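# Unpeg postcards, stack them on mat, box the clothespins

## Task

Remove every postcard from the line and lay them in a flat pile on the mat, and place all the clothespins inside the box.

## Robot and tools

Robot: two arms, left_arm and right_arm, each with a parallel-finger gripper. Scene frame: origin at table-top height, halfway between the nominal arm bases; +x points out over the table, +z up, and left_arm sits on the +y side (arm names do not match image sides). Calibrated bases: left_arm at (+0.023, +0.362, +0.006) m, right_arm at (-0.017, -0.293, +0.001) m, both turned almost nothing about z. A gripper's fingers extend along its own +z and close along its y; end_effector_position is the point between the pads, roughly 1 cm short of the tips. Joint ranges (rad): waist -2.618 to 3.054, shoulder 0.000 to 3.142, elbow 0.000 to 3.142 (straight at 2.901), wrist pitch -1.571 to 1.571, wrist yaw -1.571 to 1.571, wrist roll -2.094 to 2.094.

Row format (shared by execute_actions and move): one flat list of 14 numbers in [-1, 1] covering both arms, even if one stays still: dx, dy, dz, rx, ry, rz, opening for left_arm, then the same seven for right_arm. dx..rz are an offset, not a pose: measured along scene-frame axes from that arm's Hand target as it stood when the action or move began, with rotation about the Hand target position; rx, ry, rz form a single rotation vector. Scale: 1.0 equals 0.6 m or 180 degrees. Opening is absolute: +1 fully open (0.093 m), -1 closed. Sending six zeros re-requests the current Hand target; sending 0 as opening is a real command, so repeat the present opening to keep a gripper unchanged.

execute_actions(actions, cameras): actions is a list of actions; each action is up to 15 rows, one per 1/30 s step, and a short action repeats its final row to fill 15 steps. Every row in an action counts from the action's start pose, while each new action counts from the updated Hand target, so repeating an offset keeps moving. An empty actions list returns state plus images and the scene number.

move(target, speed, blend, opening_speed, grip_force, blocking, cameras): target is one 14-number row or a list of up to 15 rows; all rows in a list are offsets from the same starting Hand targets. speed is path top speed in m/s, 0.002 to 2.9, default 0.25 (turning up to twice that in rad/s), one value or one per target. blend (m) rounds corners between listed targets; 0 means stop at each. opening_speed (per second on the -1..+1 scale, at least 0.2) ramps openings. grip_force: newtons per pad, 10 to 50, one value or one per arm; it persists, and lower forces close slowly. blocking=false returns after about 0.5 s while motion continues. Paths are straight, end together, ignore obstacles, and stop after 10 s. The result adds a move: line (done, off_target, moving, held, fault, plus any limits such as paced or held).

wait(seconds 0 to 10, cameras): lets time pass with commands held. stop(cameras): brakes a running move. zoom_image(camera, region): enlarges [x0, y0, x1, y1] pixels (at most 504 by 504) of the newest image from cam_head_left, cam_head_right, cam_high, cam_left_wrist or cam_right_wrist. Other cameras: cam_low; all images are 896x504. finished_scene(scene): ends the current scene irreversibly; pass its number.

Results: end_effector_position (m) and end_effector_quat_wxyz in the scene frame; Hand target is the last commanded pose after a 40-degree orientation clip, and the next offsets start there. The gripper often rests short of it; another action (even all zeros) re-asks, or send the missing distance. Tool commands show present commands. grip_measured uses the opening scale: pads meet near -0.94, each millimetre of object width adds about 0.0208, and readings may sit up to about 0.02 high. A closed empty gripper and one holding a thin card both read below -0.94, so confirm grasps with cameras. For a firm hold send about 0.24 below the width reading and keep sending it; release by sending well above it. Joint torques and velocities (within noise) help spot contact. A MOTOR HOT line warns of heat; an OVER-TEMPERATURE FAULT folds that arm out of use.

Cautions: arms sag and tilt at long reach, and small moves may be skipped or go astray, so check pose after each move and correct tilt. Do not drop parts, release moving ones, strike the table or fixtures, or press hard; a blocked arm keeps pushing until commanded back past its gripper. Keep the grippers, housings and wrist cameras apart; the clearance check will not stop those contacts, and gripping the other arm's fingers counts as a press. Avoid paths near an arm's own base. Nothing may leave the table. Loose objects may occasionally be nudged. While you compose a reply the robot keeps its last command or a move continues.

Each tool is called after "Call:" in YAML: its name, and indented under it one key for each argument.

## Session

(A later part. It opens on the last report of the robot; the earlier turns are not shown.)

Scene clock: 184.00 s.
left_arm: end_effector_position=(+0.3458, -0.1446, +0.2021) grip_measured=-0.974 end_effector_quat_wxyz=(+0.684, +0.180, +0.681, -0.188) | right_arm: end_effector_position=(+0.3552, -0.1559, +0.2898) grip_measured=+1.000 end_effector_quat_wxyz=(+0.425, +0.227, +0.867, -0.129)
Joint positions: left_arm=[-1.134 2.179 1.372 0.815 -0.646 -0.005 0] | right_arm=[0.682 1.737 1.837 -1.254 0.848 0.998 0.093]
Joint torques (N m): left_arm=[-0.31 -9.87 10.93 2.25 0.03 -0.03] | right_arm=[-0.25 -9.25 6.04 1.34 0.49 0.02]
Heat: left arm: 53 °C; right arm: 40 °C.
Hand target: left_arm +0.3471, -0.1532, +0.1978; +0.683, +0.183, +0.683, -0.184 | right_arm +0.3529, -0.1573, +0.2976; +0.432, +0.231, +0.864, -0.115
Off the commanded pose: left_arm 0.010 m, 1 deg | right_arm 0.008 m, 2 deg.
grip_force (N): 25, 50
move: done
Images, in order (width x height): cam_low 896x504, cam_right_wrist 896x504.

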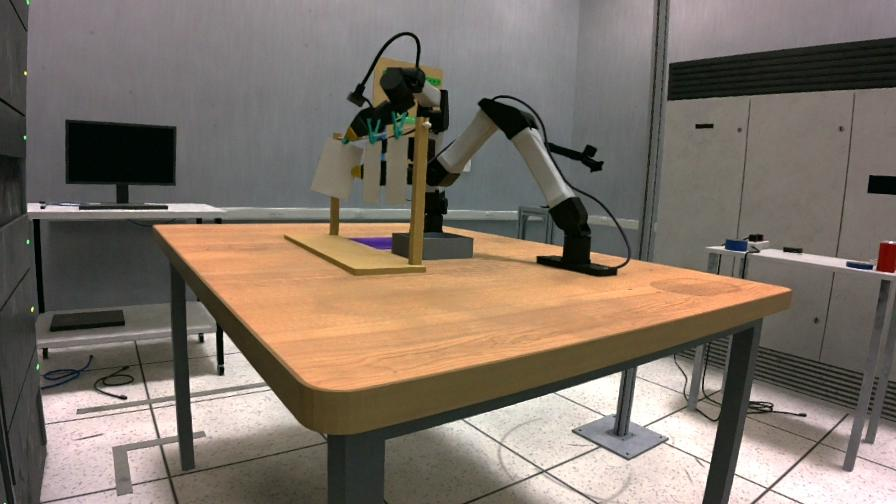

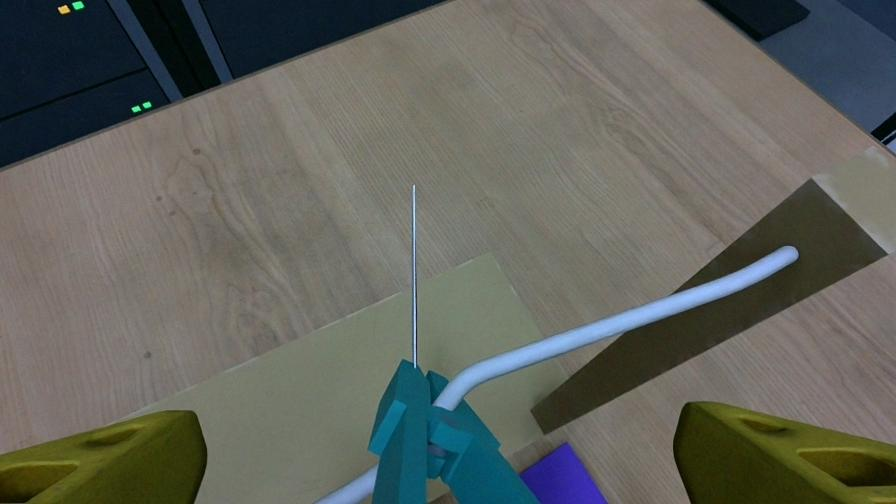

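Call:
move:
  target: [0,0,0,0,0,0,-1,0,0,0,0,0,0,-0.5]
  opening_speed: 0.8
  cameras: ["cam_right_wrist"]

Call:
move:
  target: [0,0,0,0,0,0,-1,0,0,0,0,0,0,-1]
  opening_speed: 0.8
  cameras: ["cam_low","cam_right_wrist"]

Call:
zoom_image:
  camera: "cam_low"
  region: [290, 90, 440, 215]

Scene clock: 191.90 s.
left_arm: end_effector_position=(+0.3458, -0.1446, +0.2001) grip_measured=-0.974 end_effector_quat_wxyz=(+0.682, +0.183, +0.683, -0.186) | right_arm: end_effector_position=(+0.3567, -0.1547, +0.2919) grip_measured=-0.492 end_effector_quat_wxyz=(+0.430, +0.230, +0.865, -0.123)
Joint positions: left_arm=[-1.134 2.179 1.372 0.806 -0.646 -0.005 0] | right_arm=[0.682 1.734 1.837 -1.24 0.848 0.998 0.022]
Joint torques (N m): left_arm=[-0.24 -9.81 10.97 2.38 0.04 -0.04] | right_arm=[-0.12 -9.13 5.97 1.2 0.46 -0.01]
Heat: left arm: 54 °C; right arm: 40 °C.
Hand target: left_arm +0.3471, -0.1532, +0.1977; +0.683, +0.183, +0.683, -0.184 | right_arm +0.3529, -0.1573, +0.2977; +0.432, +0.232, +0.864, -0.115
Off the commanded pose: left_arm 0.009 m, 0 deg | right_arm 0.007 m, 1 deg.
grip_force (N): 25, 50
move: done
Images, in order (width x height): cam_right_wrist 896x504.

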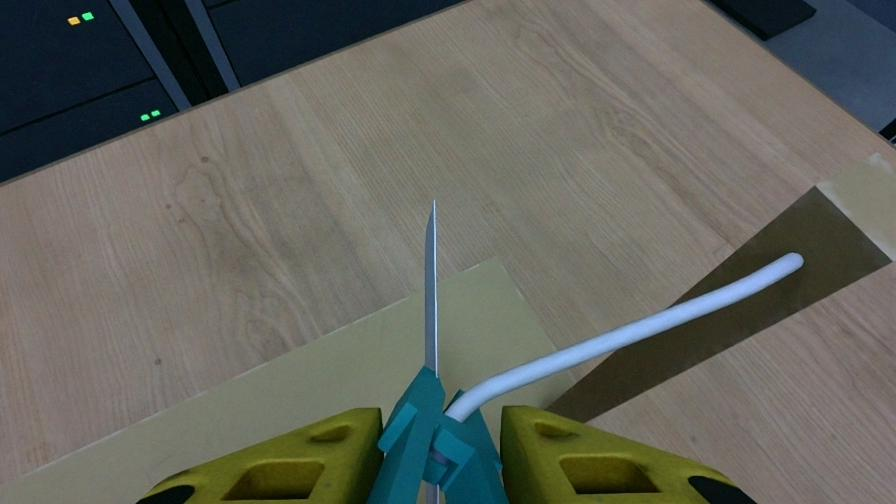

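Scene clock: 192.77 s.
left_arm: end_effector_position=(+0.3458, -0.1446, +0.1999) grip_measured=-0.974 end_effector_quat_wxyz=(+0.682, +0.183, +0.684, -0.185) | right_arm: end_effector_position=(+0.3568, -0.1546, +0.2919) grip_measured=-0.618 end_effector_quat_wxyz=(+0.430, +0.230, +0.864, -0.123)
Joint positions: left_arm=[-1.134 2.179 1.372 0.805 -0.646 -0.005 0] | right_arm=[0.682 1.734 1.837 -1.239 0.848 0.998 0.016]
Joint velocities: left_arm=[within noise] | right_arm=[0.022 -0.007 -0.012 0.051 0.037 0.022 -0.004]
Joint torques (N m): left_arm=[-0.25 -9.84 11 2.4 0.02 -0.02] | right_arm=[-0.24 -9.14 6.08 1.24 0.42 0]
Heat: left arm: 54 °C; right arm: 40 °C.
Hand target: left_arm +0.3471, -0.1532, +0.1977; +0.683, +0.183, +0.683, -0.184 | right_arm +0.3529, -0.1573, +0.2977; +0.432, +0.232, +0.864, -0.115
Off the commanded pose: left_arm 0.009 m, 0 deg | right_arm 0.007 m, 1 deg.
grip_force (N): 25, 50
move: done
Images, in order (width x height): cam_low 896x504, cam_right_wrist 896x504.

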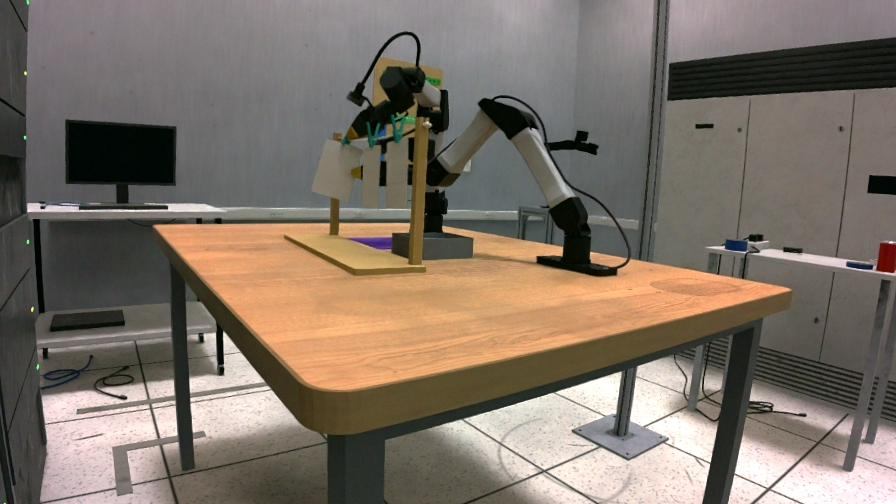

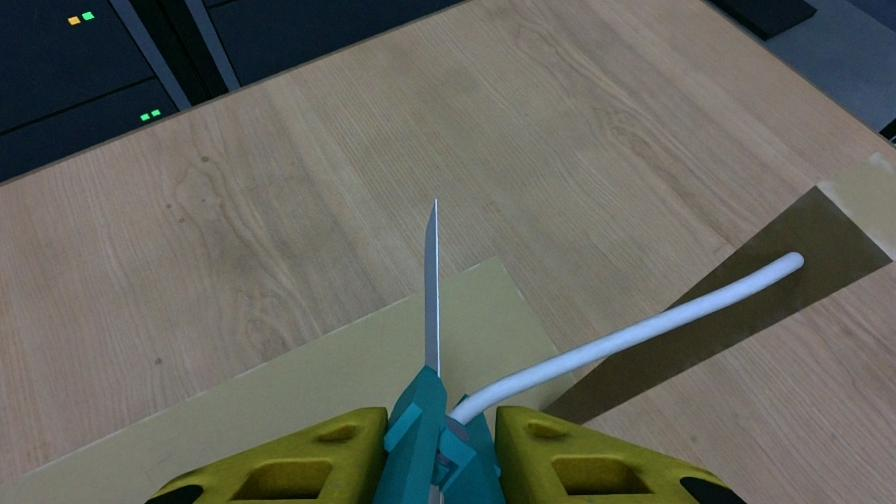

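Scaled by 3.360 from the camera's 896x504 image, which has a finer 1280x720 frame.

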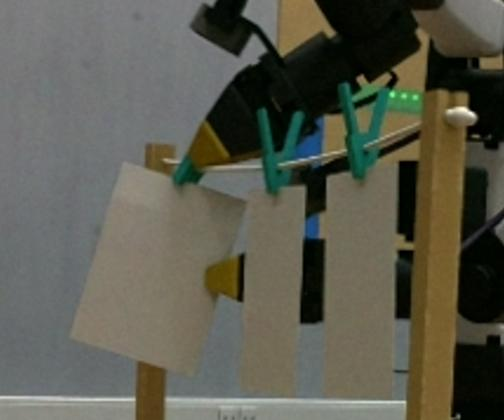

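Call:
move:
  target: [0,0,0,0,0,0,-1,0,0,0,0,0,0,-1]
  cameras: ["cam_right_wrist"]

Call:
zoom_image:
  camera: "cam_right_wrist"
  region: [330, 320, 560, 504]

Scene clock: 201.13 s.
left_arm: end_effector_position=(+0.3458, -0.1446, +0.1999) grip_measured=-0.974 end_effector_quat_wxyz=(+0.682, +0.183, +0.684, -0.185) | right_arm: end_effector_position=(+0.3568, -0.1546, +0.2919) grip_measured=-0.634 end_effector_quat_wxyz=(+0.430, +0.230, +0.864, -0.123)
Joint positions: left_arm=[-1.134 2.179 1.372 0.805 -0.646 -0.005 0] | right_arm=[0.682 1.734 1.837 -1.239 0.848 0.998 0.015]
Joint torques (N m): left_arm=[-0.25 -9.88 10.97 2.39 0.02 -0.03] | right_arm=[-0.32 -8.88 5.98 1.18 0.45 0]
Heat: left arm: 54 °C; right arm: 40 °C.
Hand target: left_arm +0.3471, -0.1532, +0.1978; +0.683, +0.183, +0.683, -0.184 | right_arm +0.3529, -0.1573, +0.2977; +0.432, +0.232, +0.864, -0.115
Off the commanded pose: left_arm 0.009 m, 0 deg | right_arm 0.007 m, 1 deg.
grip_force (N): 25, 50
move: done
Images, in order (width x height): cam_right_wrist 896x504.

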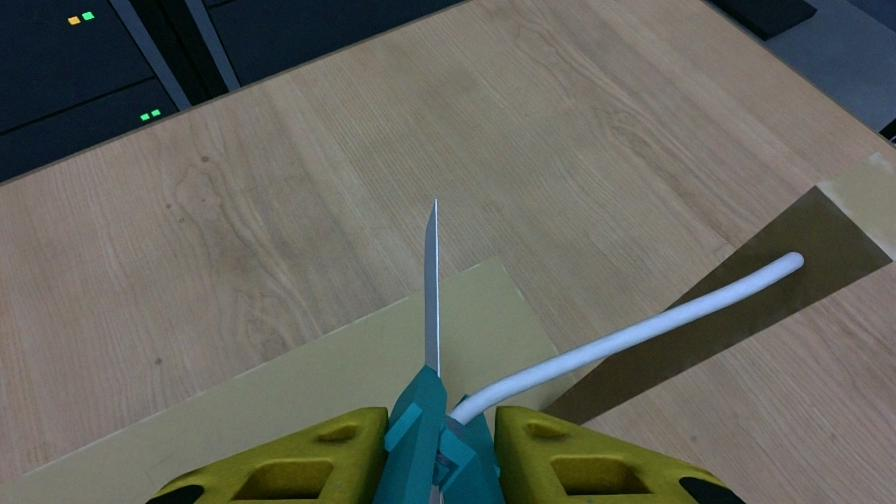

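Scaled by 2.191 from the camera's 896x504 image, which has a finer 1280x720 frame.

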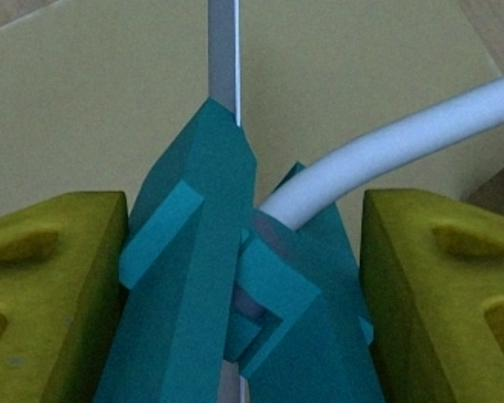

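Call:
move:
  target:
    - [0,0,0,0,0,0,-1,0,0,0,0,0,0,-0.2]
    - [0,0,0,0,0,0,-1,-0.013,0.006,0.014,0,0,0,-0.2]
    - [0,0,0,0,0,0,-1,-0.013,0.006,0.014,0,0,0,-1]
  opening_speed: 0.8
  speed: 0.05
  cameras: ["cam_low","cam_right_wrist"]

Call:
zoom_image:
  camera: "cam_right_wrist"
  region: [330, 320, 560, 504]

Scene clock: 213.03 s.
left_arm: end_effector_position=(+0.3454, -0.1453, +0.2002) grip_measured=-0.974 end_effector_quat_wxyz=(+0.681, +0.184, +0.684, -0.186) | right_arm: end_effector_position=(+0.3487, -0.1538, +0.2928) grip_measured=-0.645 end_effector_quat_wxyz=(+0.422, +0.218, +0.870, -0.132)
Joint positions: left_arm=[-1.135 2.179 1.375 0.801 -0.646 -0.005 0] | right_arm=[0.697 1.734 1.852 -1.292 0.849 1.003 0.014]
Joint torques (N m): left_arm=[-0.14 -9.8 10.8 2.44 0.01 0] | right_arm=[0.46 -8.59 8.54 1.03 0.51 0.27]
Heat: left arm: 54 °C; right arm: 40 °C.
Hand target: left_arm +0.3471, -0.1532, +0.1977; +0.683, +0.183, +0.683, -0.184 | right_arm +0.3451, -0.1536, +0.3060; +0.432, +0.231, +0.864, -0.115
Off the commanded pose: left_arm 0.009 m, 0 deg | right_arm 0.014 m, 3 deg.
grip_force (N): 25, 50
move: off_target (right_arm); target 3's new opening was sent with right_arm's hand 0.014 m and 3 deg from that target
Images, in order (width x height): cam_low 896x504, cam_right_wrist 896x504.

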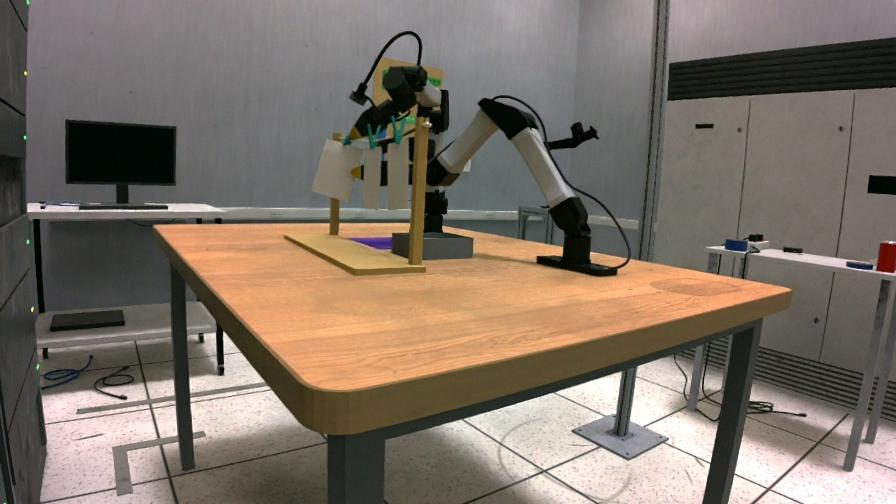

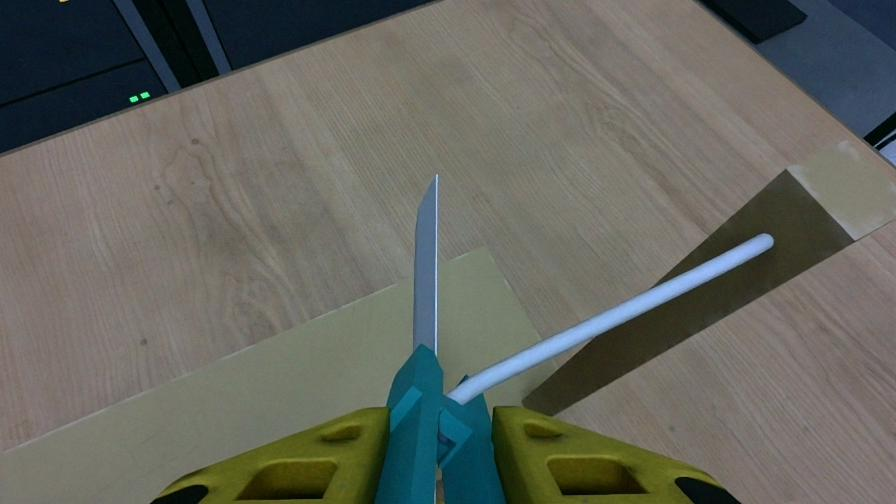

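Scaled by 2.191 from the camera's 896x504 image, which has a finer 1280x720 frame.

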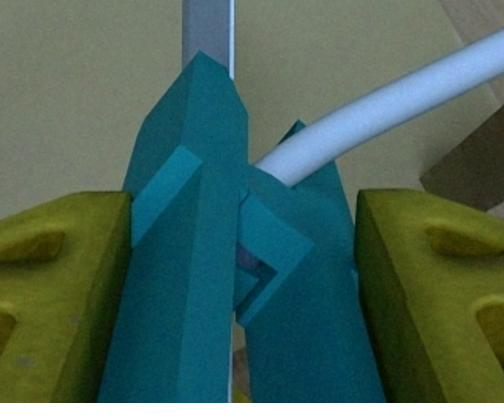

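Call:
move:
  target: [0,0,-0.03,0,0,0,-1,-0.01,0,0.08,0,0,0,-1]
  speed: 0.05
  cameras: ["cam_low","cam_right_wrist"]

Call:
zoom_image:
  camera: "cam_low"
  region: [290, 90, 440, 215]

Call:
zoom_image:
  camera: "cam_right_wrist"
  region: [330, 320, 560, 504]

Scene clock: 226.57 s.
left_arm: end_effector_position=(+0.3465, -0.1480, +0.1817) grip_measured=-0.974 end_effector_quat_wxyz=(+0.678, +0.189, +0.687, -0.181) | right_arm: end_effector_position=(+0.3382, -0.1566, +0.3523) grip_measured=-0.665 end_effector_quat_wxyz=(+0.429, +0.224, +0.867, -0.119)
Joint positions: left_arm=[-1.135 2.22 1.375 0.825 -0.646 -0.005 0] | right_arm=[0.71 1.807 2.204 -1.551 0.848 1.019 0.013]
Joint torques (N m): left_arm=[-0.14 -10.3 9.16 2.82 0.03 -0.03] | right_arm=[0.4 -5.6 7.88 1.04 0.6 0.24]
Heat: left arm: 51 °C; right arm: 41 °C.
Hand target: left_arm +0.3471, -0.1532, +0.1797; +0.683, +0.183, +0.683, -0.184 | right_arm +0.3391, -0.1536, +0.3541; +0.432, +0.231, +0.864, -0.115
Off the commanded pose: left_arm 0.006 m, 1 deg | right_arm 0.004 m, 1 deg.
grip_force (N): 25, 50
move: done
Images, in order (width x height): cam_low 896x504, cam_right_wrist 896x504.

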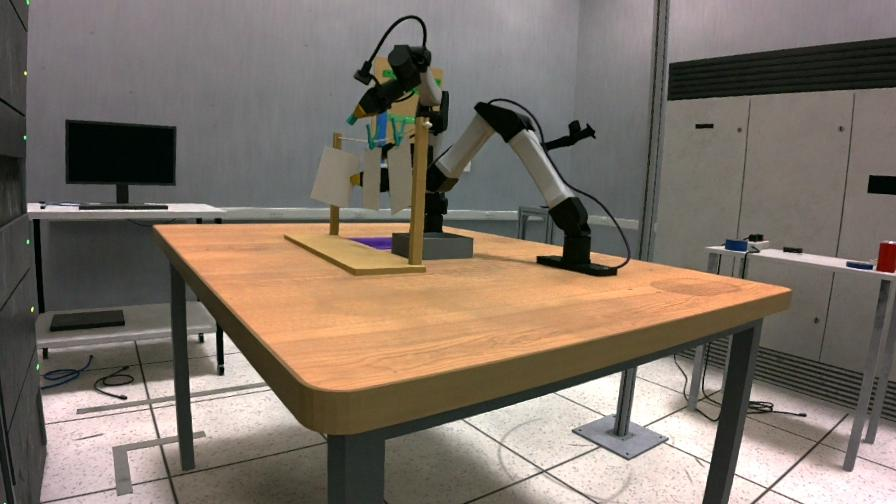

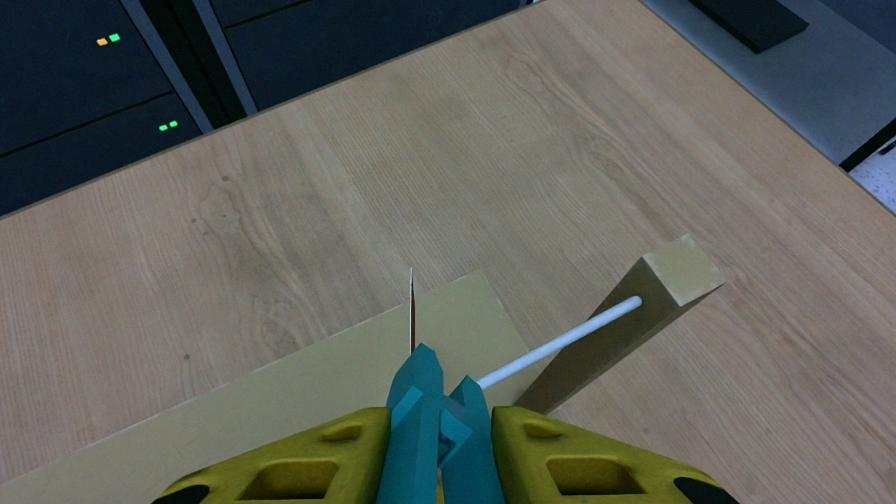

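Scaled by 3.360 from the camera's 896x504 image, which has a finer 1280x720 frame.

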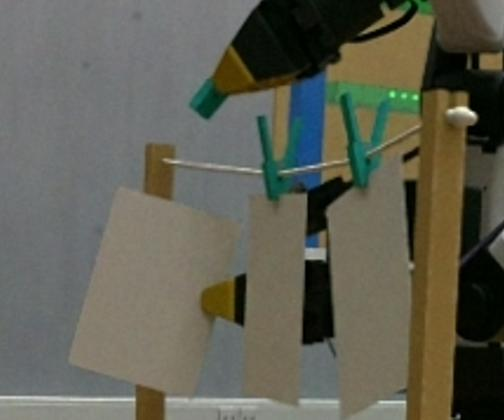

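Scaled by 2.191 from the camera's 896x504 image, which has a finer 1280x720 frame.

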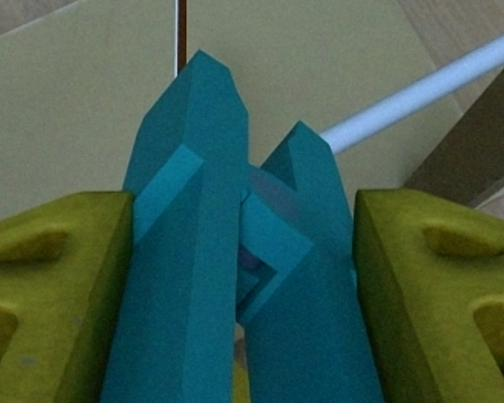

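Call:
move:
  target:
    - [0,0,0,0,0,0,-1,-0.08,-0.2,0.02,0,0,0,-1]
    - [-0.204,0.08,0.03,0,0,0,-1,-0.08,-0.25,0.02,0,0,0,-1]
    - [-0.274,0.13,0.03,0.448,-0.26,-0.26,-1,-0.08,-0.25,0.02,0,0,0,-1]
    - [-0.224,0.073,-0.19,0.448,-0.26,-0.26,-1,-0.08,-0.25,0.02,0,0,0,-1]
  speed: 0.2
  blend: [0.02,0.02,0.02,0]
  cameras: ["cam_left_wrist","cam_head_right","cam_high"]

Scene clock: 245.33 s.
left_arm: end_effector_position=(+0.2116, -0.1093, +0.0728) grip_measured=-0.974 end_effector_quat_wxyz=(+0.482, +0.836, +0.227, +0.132) | right_arm: end_effector_position=(+0.2926, -0.3032, +0.3629) grip_measured=-0.665 end_effector_quat_wxyz=(+0.426, +0.233, +0.866, -0.122)
Joint positions: left_arm=[-1.211 1.939 0.954 0.451 -0.183 1.466 0] | right_arm=[0.299 1.314 1.714 -1.25 0.631 0.576 0.013]
Joint torques (N m): left_arm=[0.68 -8.12 5.86 2.88 0.21 -0.08] | right_arm=[-0.62 -4.33 5.74 1.88 0.17 -0.08]
Heat: left arm: 49 °C; right arm: 42 °C.
Hand target: left_arm +0.2128, -0.1094, +0.0657; +0.484, +0.836, +0.225, +0.127 | right_arm +0.2911, -0.3036, +0.3660; +0.432, +0.231, +0.864, -0.115
Off the commanded pose: left_arm 0.007 m, 1 deg | right_arm 0.004 m, 1 deg.
grip_force (N): 25, 50
move: done
Images, in order (width x height): cam_head_right 896x504, cam_high 896x504, cam_left_wrist 896x504.

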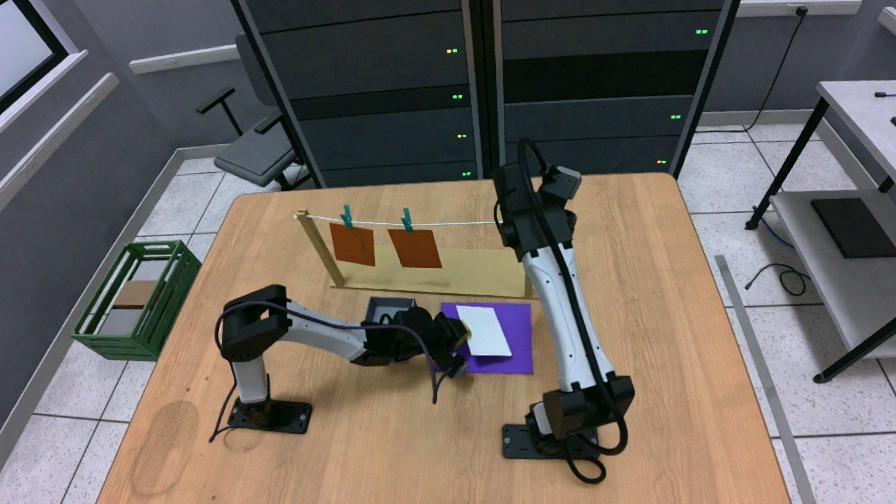

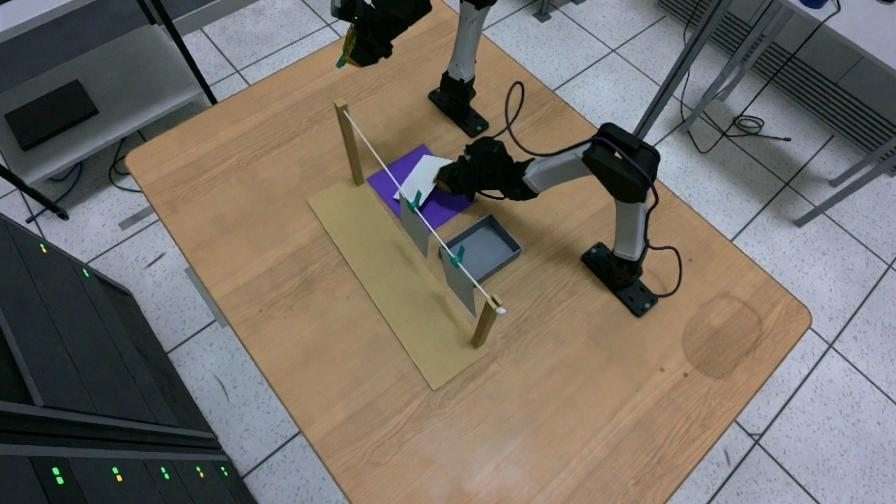

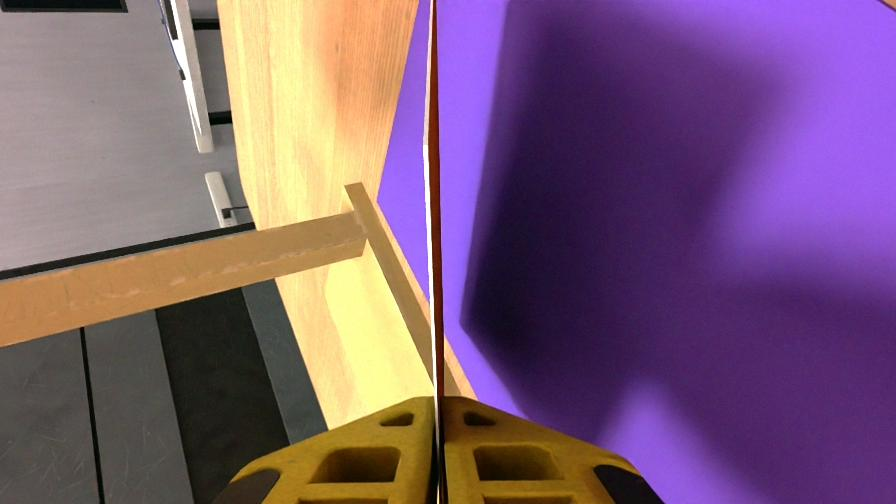

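Call:
move:
  target:
    - [0,0,-0.07,0,0,0,-1,0,0,0,0,0,0,-1]
    - [0,0,-0.07,0,0,0,-0.72,0,0,0,0,0,0,-1]
    - [-0.05,0.087,-0.07,0,0,0,-0.72,0,0,0,0,0,0,-1]
  speed: [0.06,0.06,0.1]

Call:
move:
  target: [0,0.05,0.18,0,0,0,-0.7,0,0,0,0,0,0,-1]
  cameras: ["cam_head_right","cam_high"]

Scene clock: 253.90 s.
left_arm: end_effector_position=(+0.1882, -0.0634, +0.0232) grip_measured=-0.722 end_effector_quat_wxyz=(+0.489, +0.833, +0.222, +0.131) | right_arm: end_effector_position=(+0.2926, -0.3032, +0.3629) grip_measured=-0.665 end_effector_quat_wxyz=(+0.426, +0.233, +0.866, -0.122)
Joint positions: left_arm=[-1.233 1.976 0.677 0.781 -0.196 1.462 0.011] | right_arm=[0.299 1.314 1.714 -1.25 0.631 0.576 0.013]
Joint torques (N m): left_arm=[-0.44 -11.07 3.12 2.28 0.01 -0.23] | right_arm=[-0.54 -4.45 5.74 1.85 0.22 -0.06]
Heat: left arm: 48 °C; right arm: 41 °C.
Hand target: left_arm +0.1827, -0.0573, +0.0237; +0.484, +0.836, +0.225, +0.127 | right_arm +0.2911, -0.3036, +0.3660; +0.432, +0.231, +0.864, -0.115
Off the commanded pose: left_arm 0.008 m, 1 deg | right_arm 0.004 m, 1 deg.
grip_force (N): 25, 50
move: done; target 2's new opening was sent with left_arm's hand 0.026 m and 3 deg from that target

Scene clock: 255.33 s.
left_arm: end_effector_position=(+0.1794, -0.0198, +0.1145) grip_measured=-0.702 end_effector_quat_wxyz=(+0.467, +0.845, +0.226, +0.131) | right_arm: end_effector_position=(+0.2926, -0.3032, +0.3629) grip_measured=-0.665 end_effector_quat_wxyz=(+0.426, +0.233, +0.866, -0.122)
Joint positions: left_arm=[-1.219 1.492 0.669 0.255 -0.189 1.463 0.012] | right_arm=[0.299 1.314 1.714 -1.25 0.631 0.576 0.013]
Joint torques (N m): left_arm=[0.76 -7.2 10.13 2.37 0.22 -0.06] | right_arm=[-0.59 -4.37 5.78 1.87 0.14 -0.09]
Heat: left arm: 48 °C; right arm: 41 °C.
Hand target: left_arm +0.1827, -0.0272, +0.1317; +0.484, +0.836, +0.225, +0.127 | right_arm +0.2911, -0.3036, +0.3660; +0.432, +0.231, +0.864, -0.115
Off the commanded pose: left_arm 0.019 m, 2 deg | right_arm 0.004 m, 1 deg.
grip_force (N): 25, 50
move: off_target (left_arm)
Images, in order (width x height): cam_head_right 896x504, cam_high 896x504.

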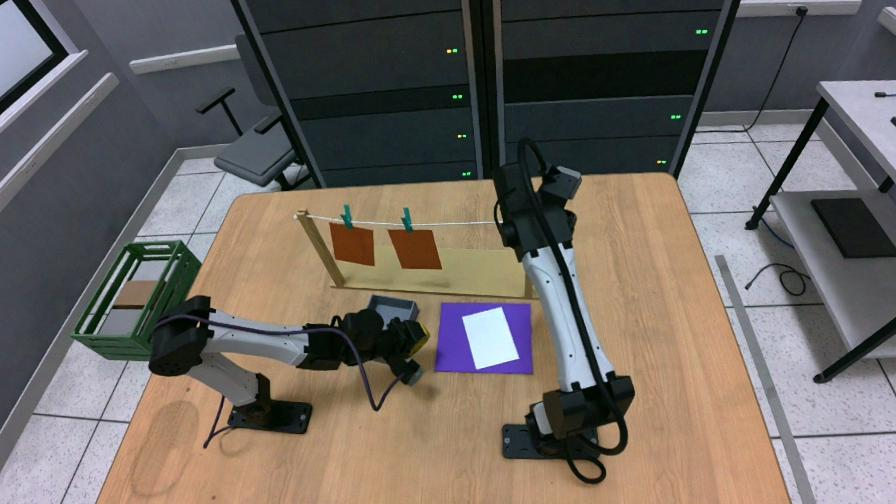

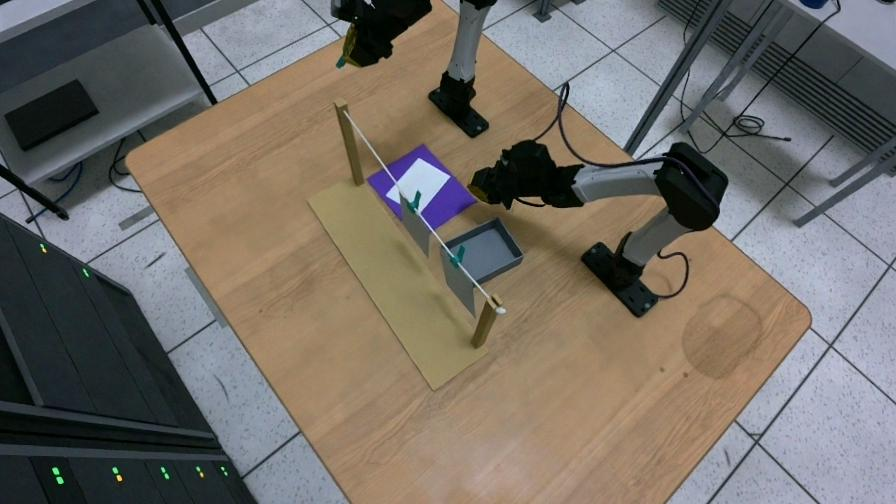

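Call:
move:
  target:
    - [0.05,0.3,0.33,-0.2,0.18,0.08,-0.4,-0.08,0.2,0,0,0,0.1,-1]
    - [0.1955,0.479,0.33,-0.372,0.343,0.152,-0.4,-0.0685,0.5,-0.1,-0.008,0.078,0.386,-1]
    - [0.1955,0.479,0.33,-0.372,0.343,0.152,-0.4,-0.0685,0.664,-0.31,-0.008,0.078,0.386,-1]
  blend: 0.03
  cameras: ["cam_right_wrist"]

Scene clock: 280.77 s.
left_arm: end_effector_position=(+0.2982, +0.2585, +0.3349) grip_measured=-0.402 end_effector_quat_wxyz=(+0.627, +0.328, +0.627, -0.326) | right_arm: end_effector_position=(+0.2468, +0.0919, +0.1786) grip_measured=-0.665 end_effector_quat_wxyz=(+0.312, -0.332, +0.883, +0.113)
Joint positions: left_arm=[0.23 0.9 0.696 0.205 1.152 0.002 0.026] | right_arm=[1.049 1.759 1.498 -0.661 0.209 0.254 0.013]
Joint torques (N m): left_arm=[0.8 -0.47 6.43 2.41 0.16 -0.1] | right_arm=[0.01 -7.58 7.72 1.87 0.24 0.27]
Heat: left arm: 48 °C; right arm: 41 °C.
Hand target: left_arm +0.3000, +0.2602, +0.3297; +0.626, +0.326, +0.627, -0.329 | right_arm +0.2500, +0.0948, +0.1800; +0.321, -0.321, +0.884, +0.115
Off the commanded pose: left_arm 0.006 m, 0 deg | right_arm 0.005 m, 2 deg.
grip_force (N): 25, 50
move: done
Images, in order (width x height): cam_right_wrist 896x504.

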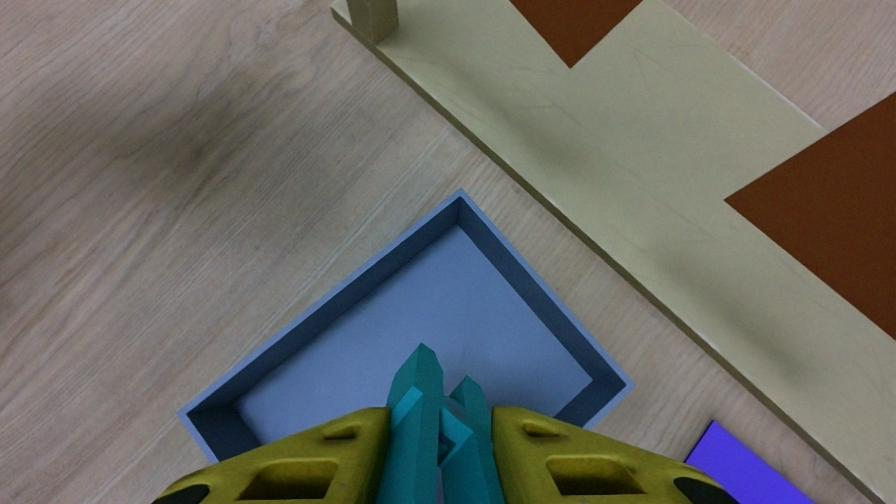

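Call:
move:
  target:
    - [0,0,0,0,0,0,-0.4,0.005,0,-0.208,0,0,0,-1]
    - [0,0,0,0,0,0,-0.4,0.005,0,-0.208,0,0,0,-0.1]
    - [0,0,0,0,0,0,-0.4,0,0,0.05,0,0,0,-0.1]
  speed: [0.12,0.12,0.15]
  opening_speed: 2
  cameras: ["cam_right_wrist"]

Scene clock: 294.77 s.
left_arm: end_effector_position=(+0.2982, +0.2585, +0.3349) grip_measured=-0.402 end_effector_quat_wxyz=(+0.627, +0.328, +0.627, -0.326) | right_arm: end_effector_position=(+0.2488, +0.0948, +0.1908) grip_measured=-0.102 end_effector_quat_wxyz=(+0.303, -0.334, +0.886, +0.105)
Joint positions: left_arm=[0.23 0.9 0.696 0.205 1.152 0.002 0.026] | right_arm=[1.049 1.792 1.6 -0.754 0.21 0.254 0.04]
Joint torques (N m): left_arm=[0.75 -0.42 6.39 2.41 0.17 -0.11] | right_arm=[-0.02 -10.04 9.63 1.57 0.25 0.19]
Heat: left arm: 47 °C; right arm: 42 °C.
Hand target: left_arm +0.3000, +0.2602, +0.3297; +0.626, +0.326, +0.627, -0.329 | right_arm +0.2500, +0.0947, +0.2100; +0.321, -0.321, +0.884, +0.116
Off the commanded pose: left_arm 0.006 m, 0 deg | right_arm 0.019 m, 3 deg.
grip_force (N): 25, 50
move: off_target (right_arm)
Images, in order (width x height): cam_right_wrist 896x504.

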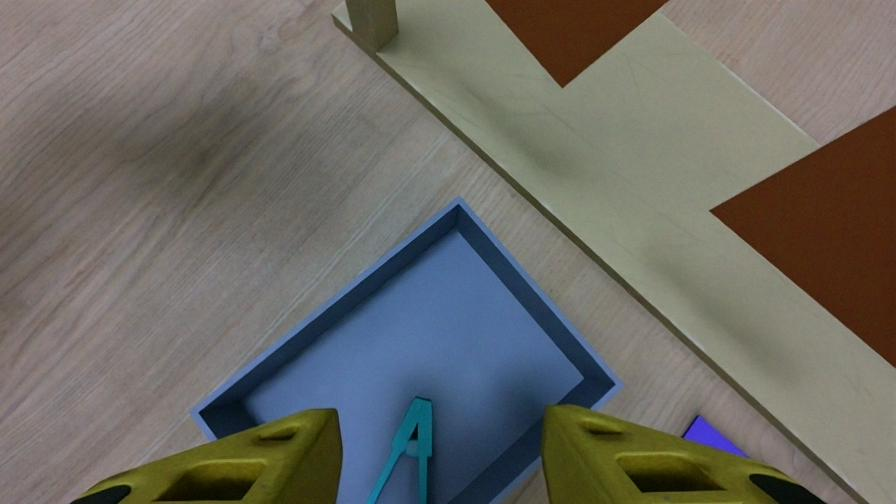

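Call:
move:
  target:
    - [0,0,0,0,0,0,-0.4,0,-0.3,0.15,0.006,-0.03,-0.15,1]
    - [0.0,-0.2577,-0.2195,0,0,0,-0.4,0.033,-0.408,0.233,0.013,-0.075,-0.33,1]
  blend: 0.03
  speed: 0.2
  cameras: ["cam_left_wrist","cam_high","cam_right_wrist"]

Scene clock: 307.13 s.
left_arm: end_effector_position=(+0.3010, +0.1057, +0.2032) grip_measured=-0.402 end_effector_quat_wxyz=(+0.627, +0.330, +0.624, -0.329) | right_arm: end_effector_position=(+0.2666, -0.1475, +0.3452) grip_measured=+1.000 end_effector_quat_wxyz=(+0.432, +0.138, +0.888, -0.077)
Joint positions: left_arm=[-0.533 1.343 0.343 1.003 0.396 0.002 0.026] | right_arm=[0.878 1.511 1.847 -1.475 0.827 0.99 0.093]
Joint torques (N m): left_arm=[-0.39 -2.71 5.46 2.89 -0.07 -0.1] | right_arm=[-0.65 -3.66 8.23 1.15 0.71 0.34]
Heat: left arm: 48 °C; right arm: 43 °C.
Hand target: left_arm +0.3000, +0.1056, +0.1981; +0.626, +0.326, +0.627, -0.329 | right_arm +0.2698, -0.1500, +0.3498; +0.439, +0.154, +0.882, -0.078
Off the commanded pose: left_arm 0.005 m, 1 deg | right_arm 0.006 m, 2 deg.
grip_force (N): 25, 50
move: done
Images, in order (width x height): cam_high 896x504, cam_left_wrist 896x504, cam_right_wrist 896x504.

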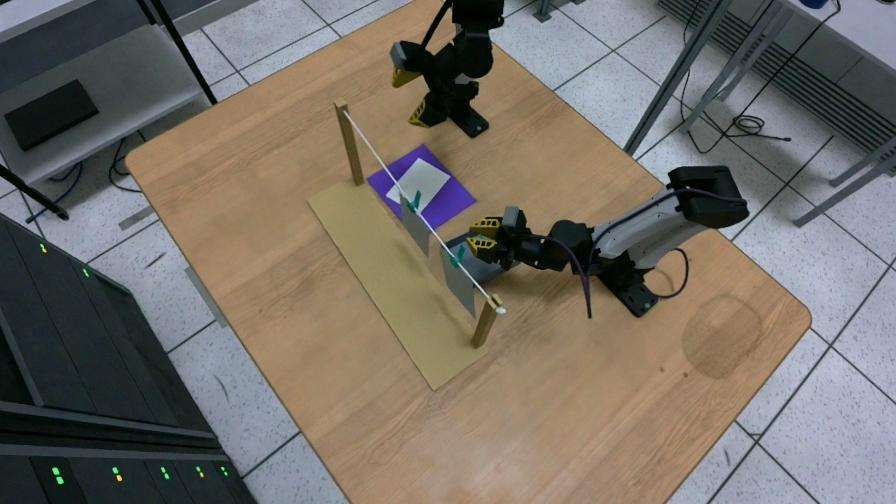

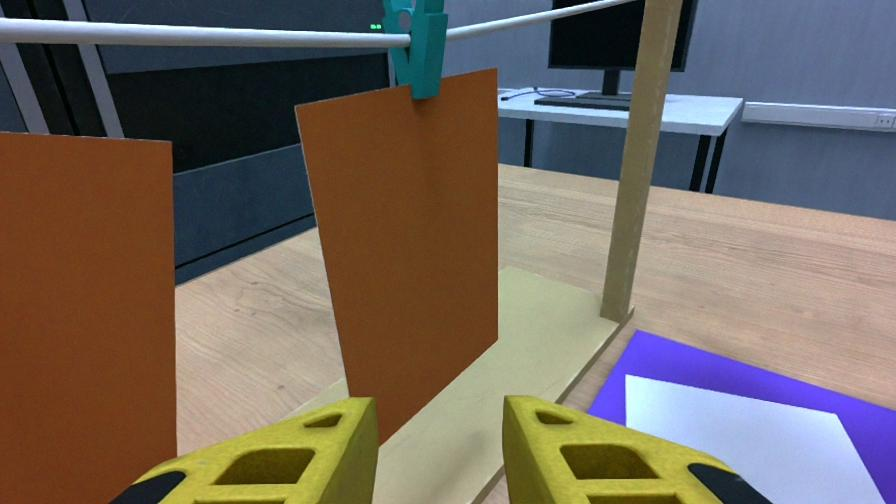

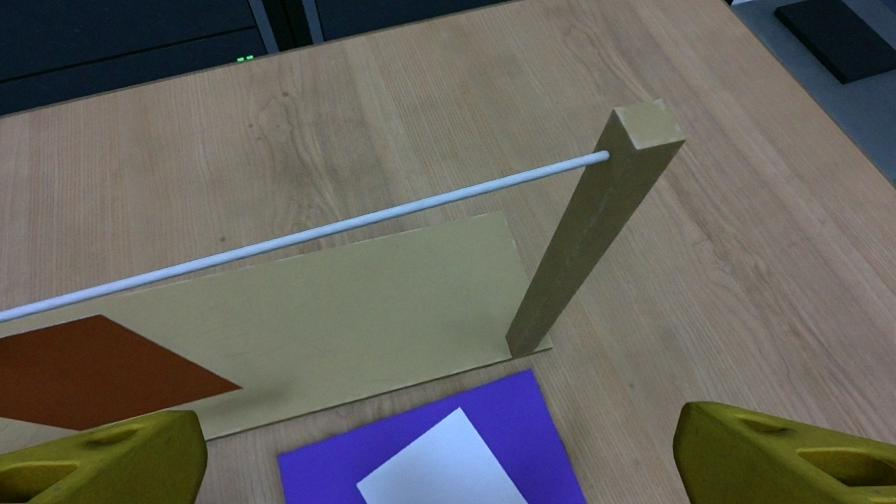

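Call:
move:
  target:
    - [0.047,0.032,0,0,0,0,-0.4,0,0,0,0,0,0,1]
  speed: 0.15
  cameras: ["cam_left_wrist"]

Scene clock: 321.53 s.
left_arm: end_effector_position=(+0.3198, +0.1274, +0.1835) grip_measured=-0.402 end_effector_quat_wxyz=(+0.611, +0.327, +0.643, -0.327) | right_arm: end_effector_position=(+0.2666, -0.1476, +0.3451) grip_measured=+1.000 end_effector_quat_wxyz=(+0.432, +0.138, +0.888, -0.077)
Joint positions: left_arm=[-0.41 1.412 0.343 1.023 0.512 0.002 0.026] | right_arm=[0.878 1.511 1.847 -1.476 0.827 0.99 0.093]
Joint velocities: left_arm=[0.007 0.002 -0.012 0.022 0.022 -0.154 -0.002] | right_arm=[within noise]
Joint torques (N m): left_arm=[0.66 -3.08 9.51 2.88 0.18 -0.1] | right_arm=[-0.9 -3.51 8.13 1.09 0.73 0.28]
Heat: left arm: 49 °C; right arm: 42 °C.
Hand target: left_arm +0.3282, +0.1249, +0.1981; +0.627, +0.326, +0.627, -0.328 | right_arm +0.2698, -0.1500, +0.3498; +0.439, +0.154, +0.882, -0.078
Off the commanded pose: left_arm 0.017 m, 3 deg | right_arm 0.006 m, 2 deg.
grip_force (N): 25, 50
move: off_target (left_arm)
Images, in order (width x height): cam_left_wrist 896x504.

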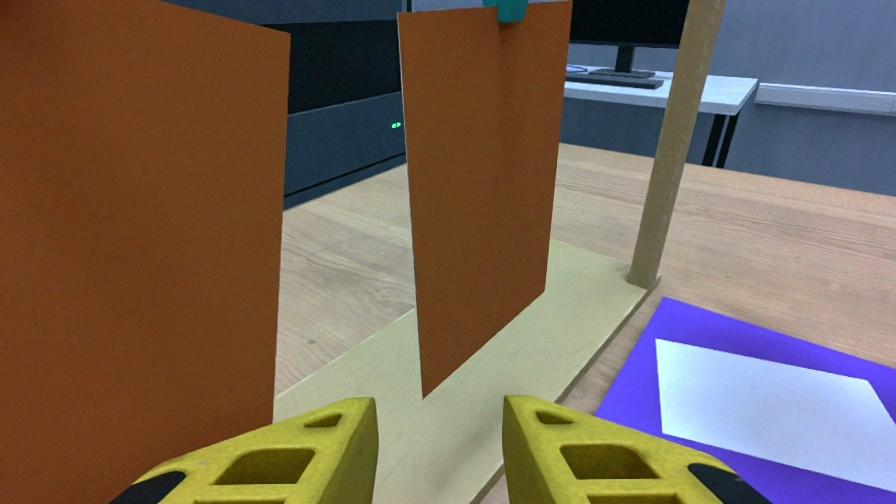

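Call:
move:
  target:
    - [0.08,-0.127,0.007,0,0,0,-0.4,0,0,0,0,0,0,1]
  speed: 0.1
  cameras: ["cam_left_wrist"]

Scene clock: 328.30 s.
left_arm: end_effector_position=(+0.3699, +0.0543, +0.1982) grip_measured=-0.402 end_effector_quat_wxyz=(+0.622, +0.330, +0.629, -0.329) | right_arm: end_effector_position=(+0.2666, -0.1476, +0.3451) grip_measured=+1.000 end_effector_quat_wxyz=(+0.432, +0.138, +0.888, -0.077)
Joint positions: left_arm=[-0.552 1.696 0.658 1.028 0.377 0.001 0.026] | right_arm=[0.878 1.511 1.847 -1.476 0.827 0.99 0.093]
Joint torques (N m): left_arm=[-0.35 -5.63 9.35 2.6 -0.04 -0.11] | right_arm=[-0.76 -3.44 8.23 1.14 0.74 0.25]
Heat: left arm: 48 °C; right arm: 42 °C.
Hand target: left_arm +0.3762, +0.0486, +0.2021; +0.626, +0.326, +0.627, -0.329 | right_arm +0.2698, -0.1500, +0.3498; +0.439, +0.154, +0.882, -0.078
Off the commanded pose: left_arm 0.009 m, 1 deg | right_arm 0.006 m, 2 deg.
grip_force (N): 25, 50
move: done
Images, in order (width x height): cam_left_wrist 896x504.

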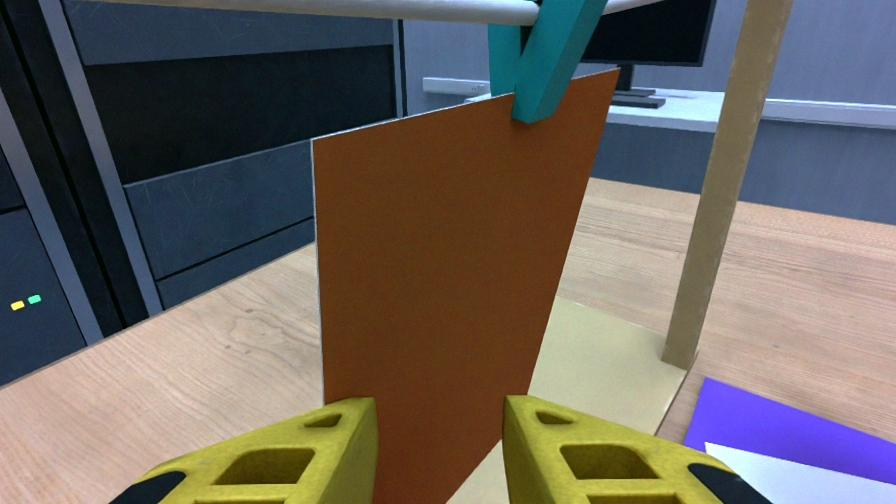

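Call:
move:
  target:
    - [-0.06,0.085,0,0,0,0,-0.4,0,0,0,0,0,0,1]
  speed: 0.08
  cameras: ["cam_left_wrist"]

Call:
wait:
  seconds: 2
  cameras: ["cam_left_wrist"]

Scene clock: 337.63 s.
left_arm: end_effector_position=(+0.3439, +0.0952, +0.1929) grip_measured=-0.402 end_effector_quat_wxyz=(+0.617, +0.328, +0.637, -0.327) | right_arm: end_effector_position=(+0.2666, -0.1476, +0.3451) grip_measured=+1.000 end_effector_quat_wxyz=(+0.432, +0.138, +0.888, -0.077)
Joint positions: left_arm=[-0.481 1.541 0.485 1.028 0.442 0.001 0.026] | right_arm=[0.878 1.511 1.847 -1.476 0.827 0.99 0.093]
Joint torques (N m): left_arm=[0.66 -8.46 5.09 2.75 0.17 -0.09] | right_arm=[-0.66 -3.44 8.14 1.11 0.73 0.27]
Heat: left arm: 48 °C; right arm: 43 °C.
Hand target: left_arm +0.3402, +0.0997, +0.2021; +0.626, +0.326, +0.627, -0.329 | right_arm +0.2698, -0.1500, +0.3498; +0.439, +0.154, +0.882, -0.078
Off the commanded pose: left_arm 0.011 m, 2 deg | right_arm 0.006 m, 2 deg.
grip_force (N): 25, 50
move: off_target (left_arm)
Images, in order (width x height): cam_left_wrist 896x504.

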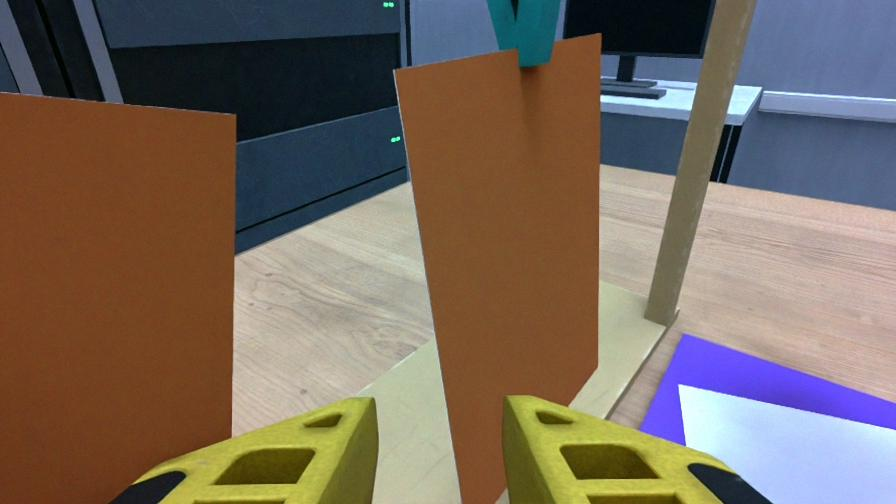

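Scene clock: 339.63 s.
left_arm: end_effector_position=(+0.3439, +0.0952, +0.1929) grip_measured=-0.402 end_effector_quat_wxyz=(+0.617, +0.328, +0.636, -0.327) | right_arm: end_effector_position=(+0.2666, -0.1476, +0.3451) grip_measured=+1.000 end_effector_quat_wxyz=(+0.432, +0.138, +0.888, -0.077)
Joint positions: left_arm=[-0.481 1.541 0.485 1.028 0.442 0.001 0.026] | right_arm=[0.878 1.511 1.847 -1.476 0.827 0.99 0.093]
Joint torques (N m): left_arm=[0.76 -8.35 5.18 2.76 0.15 -0.09] | right_arm=[-0.64 -3.56 8.16 1.15 0.74 0.28]
Heat: left arm: 49 °C; right arm: 43 °C.
Hand target: left_arm +0.3402, +0.0997, +0.2021; +0.626, +0.326, +0.627, -0.329 | right_arm +0.2698, -0.1500, +0.3498; +0.439, +0.154, +0.882, -0.078
Tool commands: left_gripper/opening=-0.4 right_gripper/opening=+1.0
Off the commanded pose: left_arm 0.011 m, 2 deg | right_arm 0.006 m, 2 deg.
grip_force (N): 25, 50
wait: 2.00 s; at rest by 0.17 s
Images, in order (width x height): cam_left_wrist 896x504.

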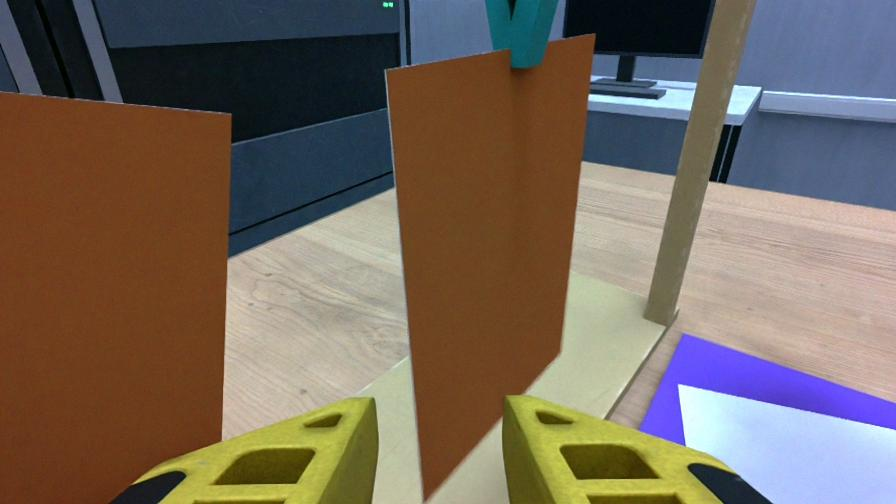

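Call:
wait:
  seconds: 3
  cameras: ["cam_left_wrist"]

Scene clock: 346.13 s.
left_arm: end_effector_position=(+0.3439, +0.0952, +0.1929) grip_measured=-0.402 end_effector_quat_wxyz=(+0.617, +0.328, +0.636, -0.327) | right_arm: end_effector_position=(+0.2666, -0.1476, +0.3451) grip_measured=+1.000 end_effector_quat_wxyz=(+0.432, +0.138, +0.888, -0.077)
Joint positions: left_arm=[-0.481 1.541 0.485 1.028 0.442 0.001 0.026] | right_arm=[0.878 1.511 1.847 -1.476 0.827 0.99 0.093]
Joint torques (N m): left_arm=[0.75 -8.32 5.05 2.75 0.18 -0.08] | right_arm=[-0.73 -3.52 8.09 1.15 0.7 0.24]
Heat: left arm: 49 °C; right arm: 43 °C.
Hand target: left_arm +0.3402, +0.0997, +0.2021; +0.626, +0.326, +0.627, -0.329 | right_arm +0.2698, -0.1500, +0.3498; +0.439, +0.154, +0.882, -0.078
Tool commands: left_gripper/opening=-0.4 right_gripper/opening=+1.0
Off the commanded pose: left_arm 0.011 m, 2 deg | right_arm 0.006 m, 2 deg.
grip_force (N): 25, 50
wait: 3.00 s; at rest from the start
Images, in order (width x height): cam_left_wrist 896x504.

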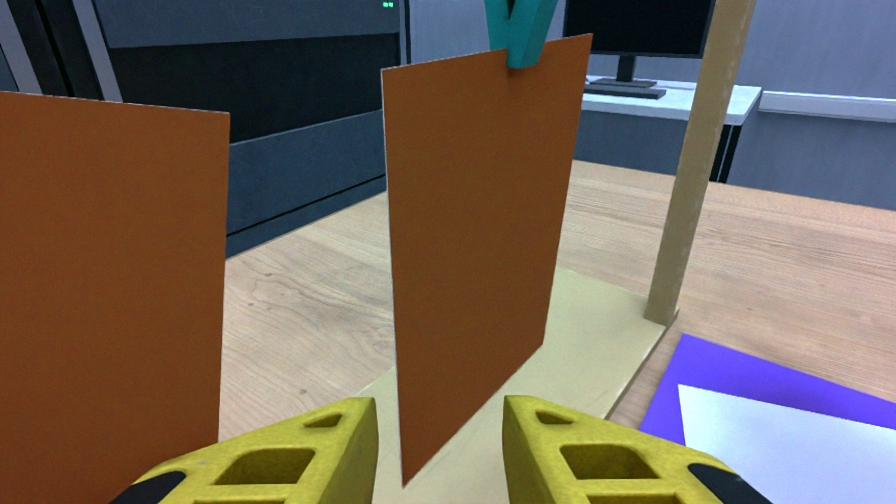

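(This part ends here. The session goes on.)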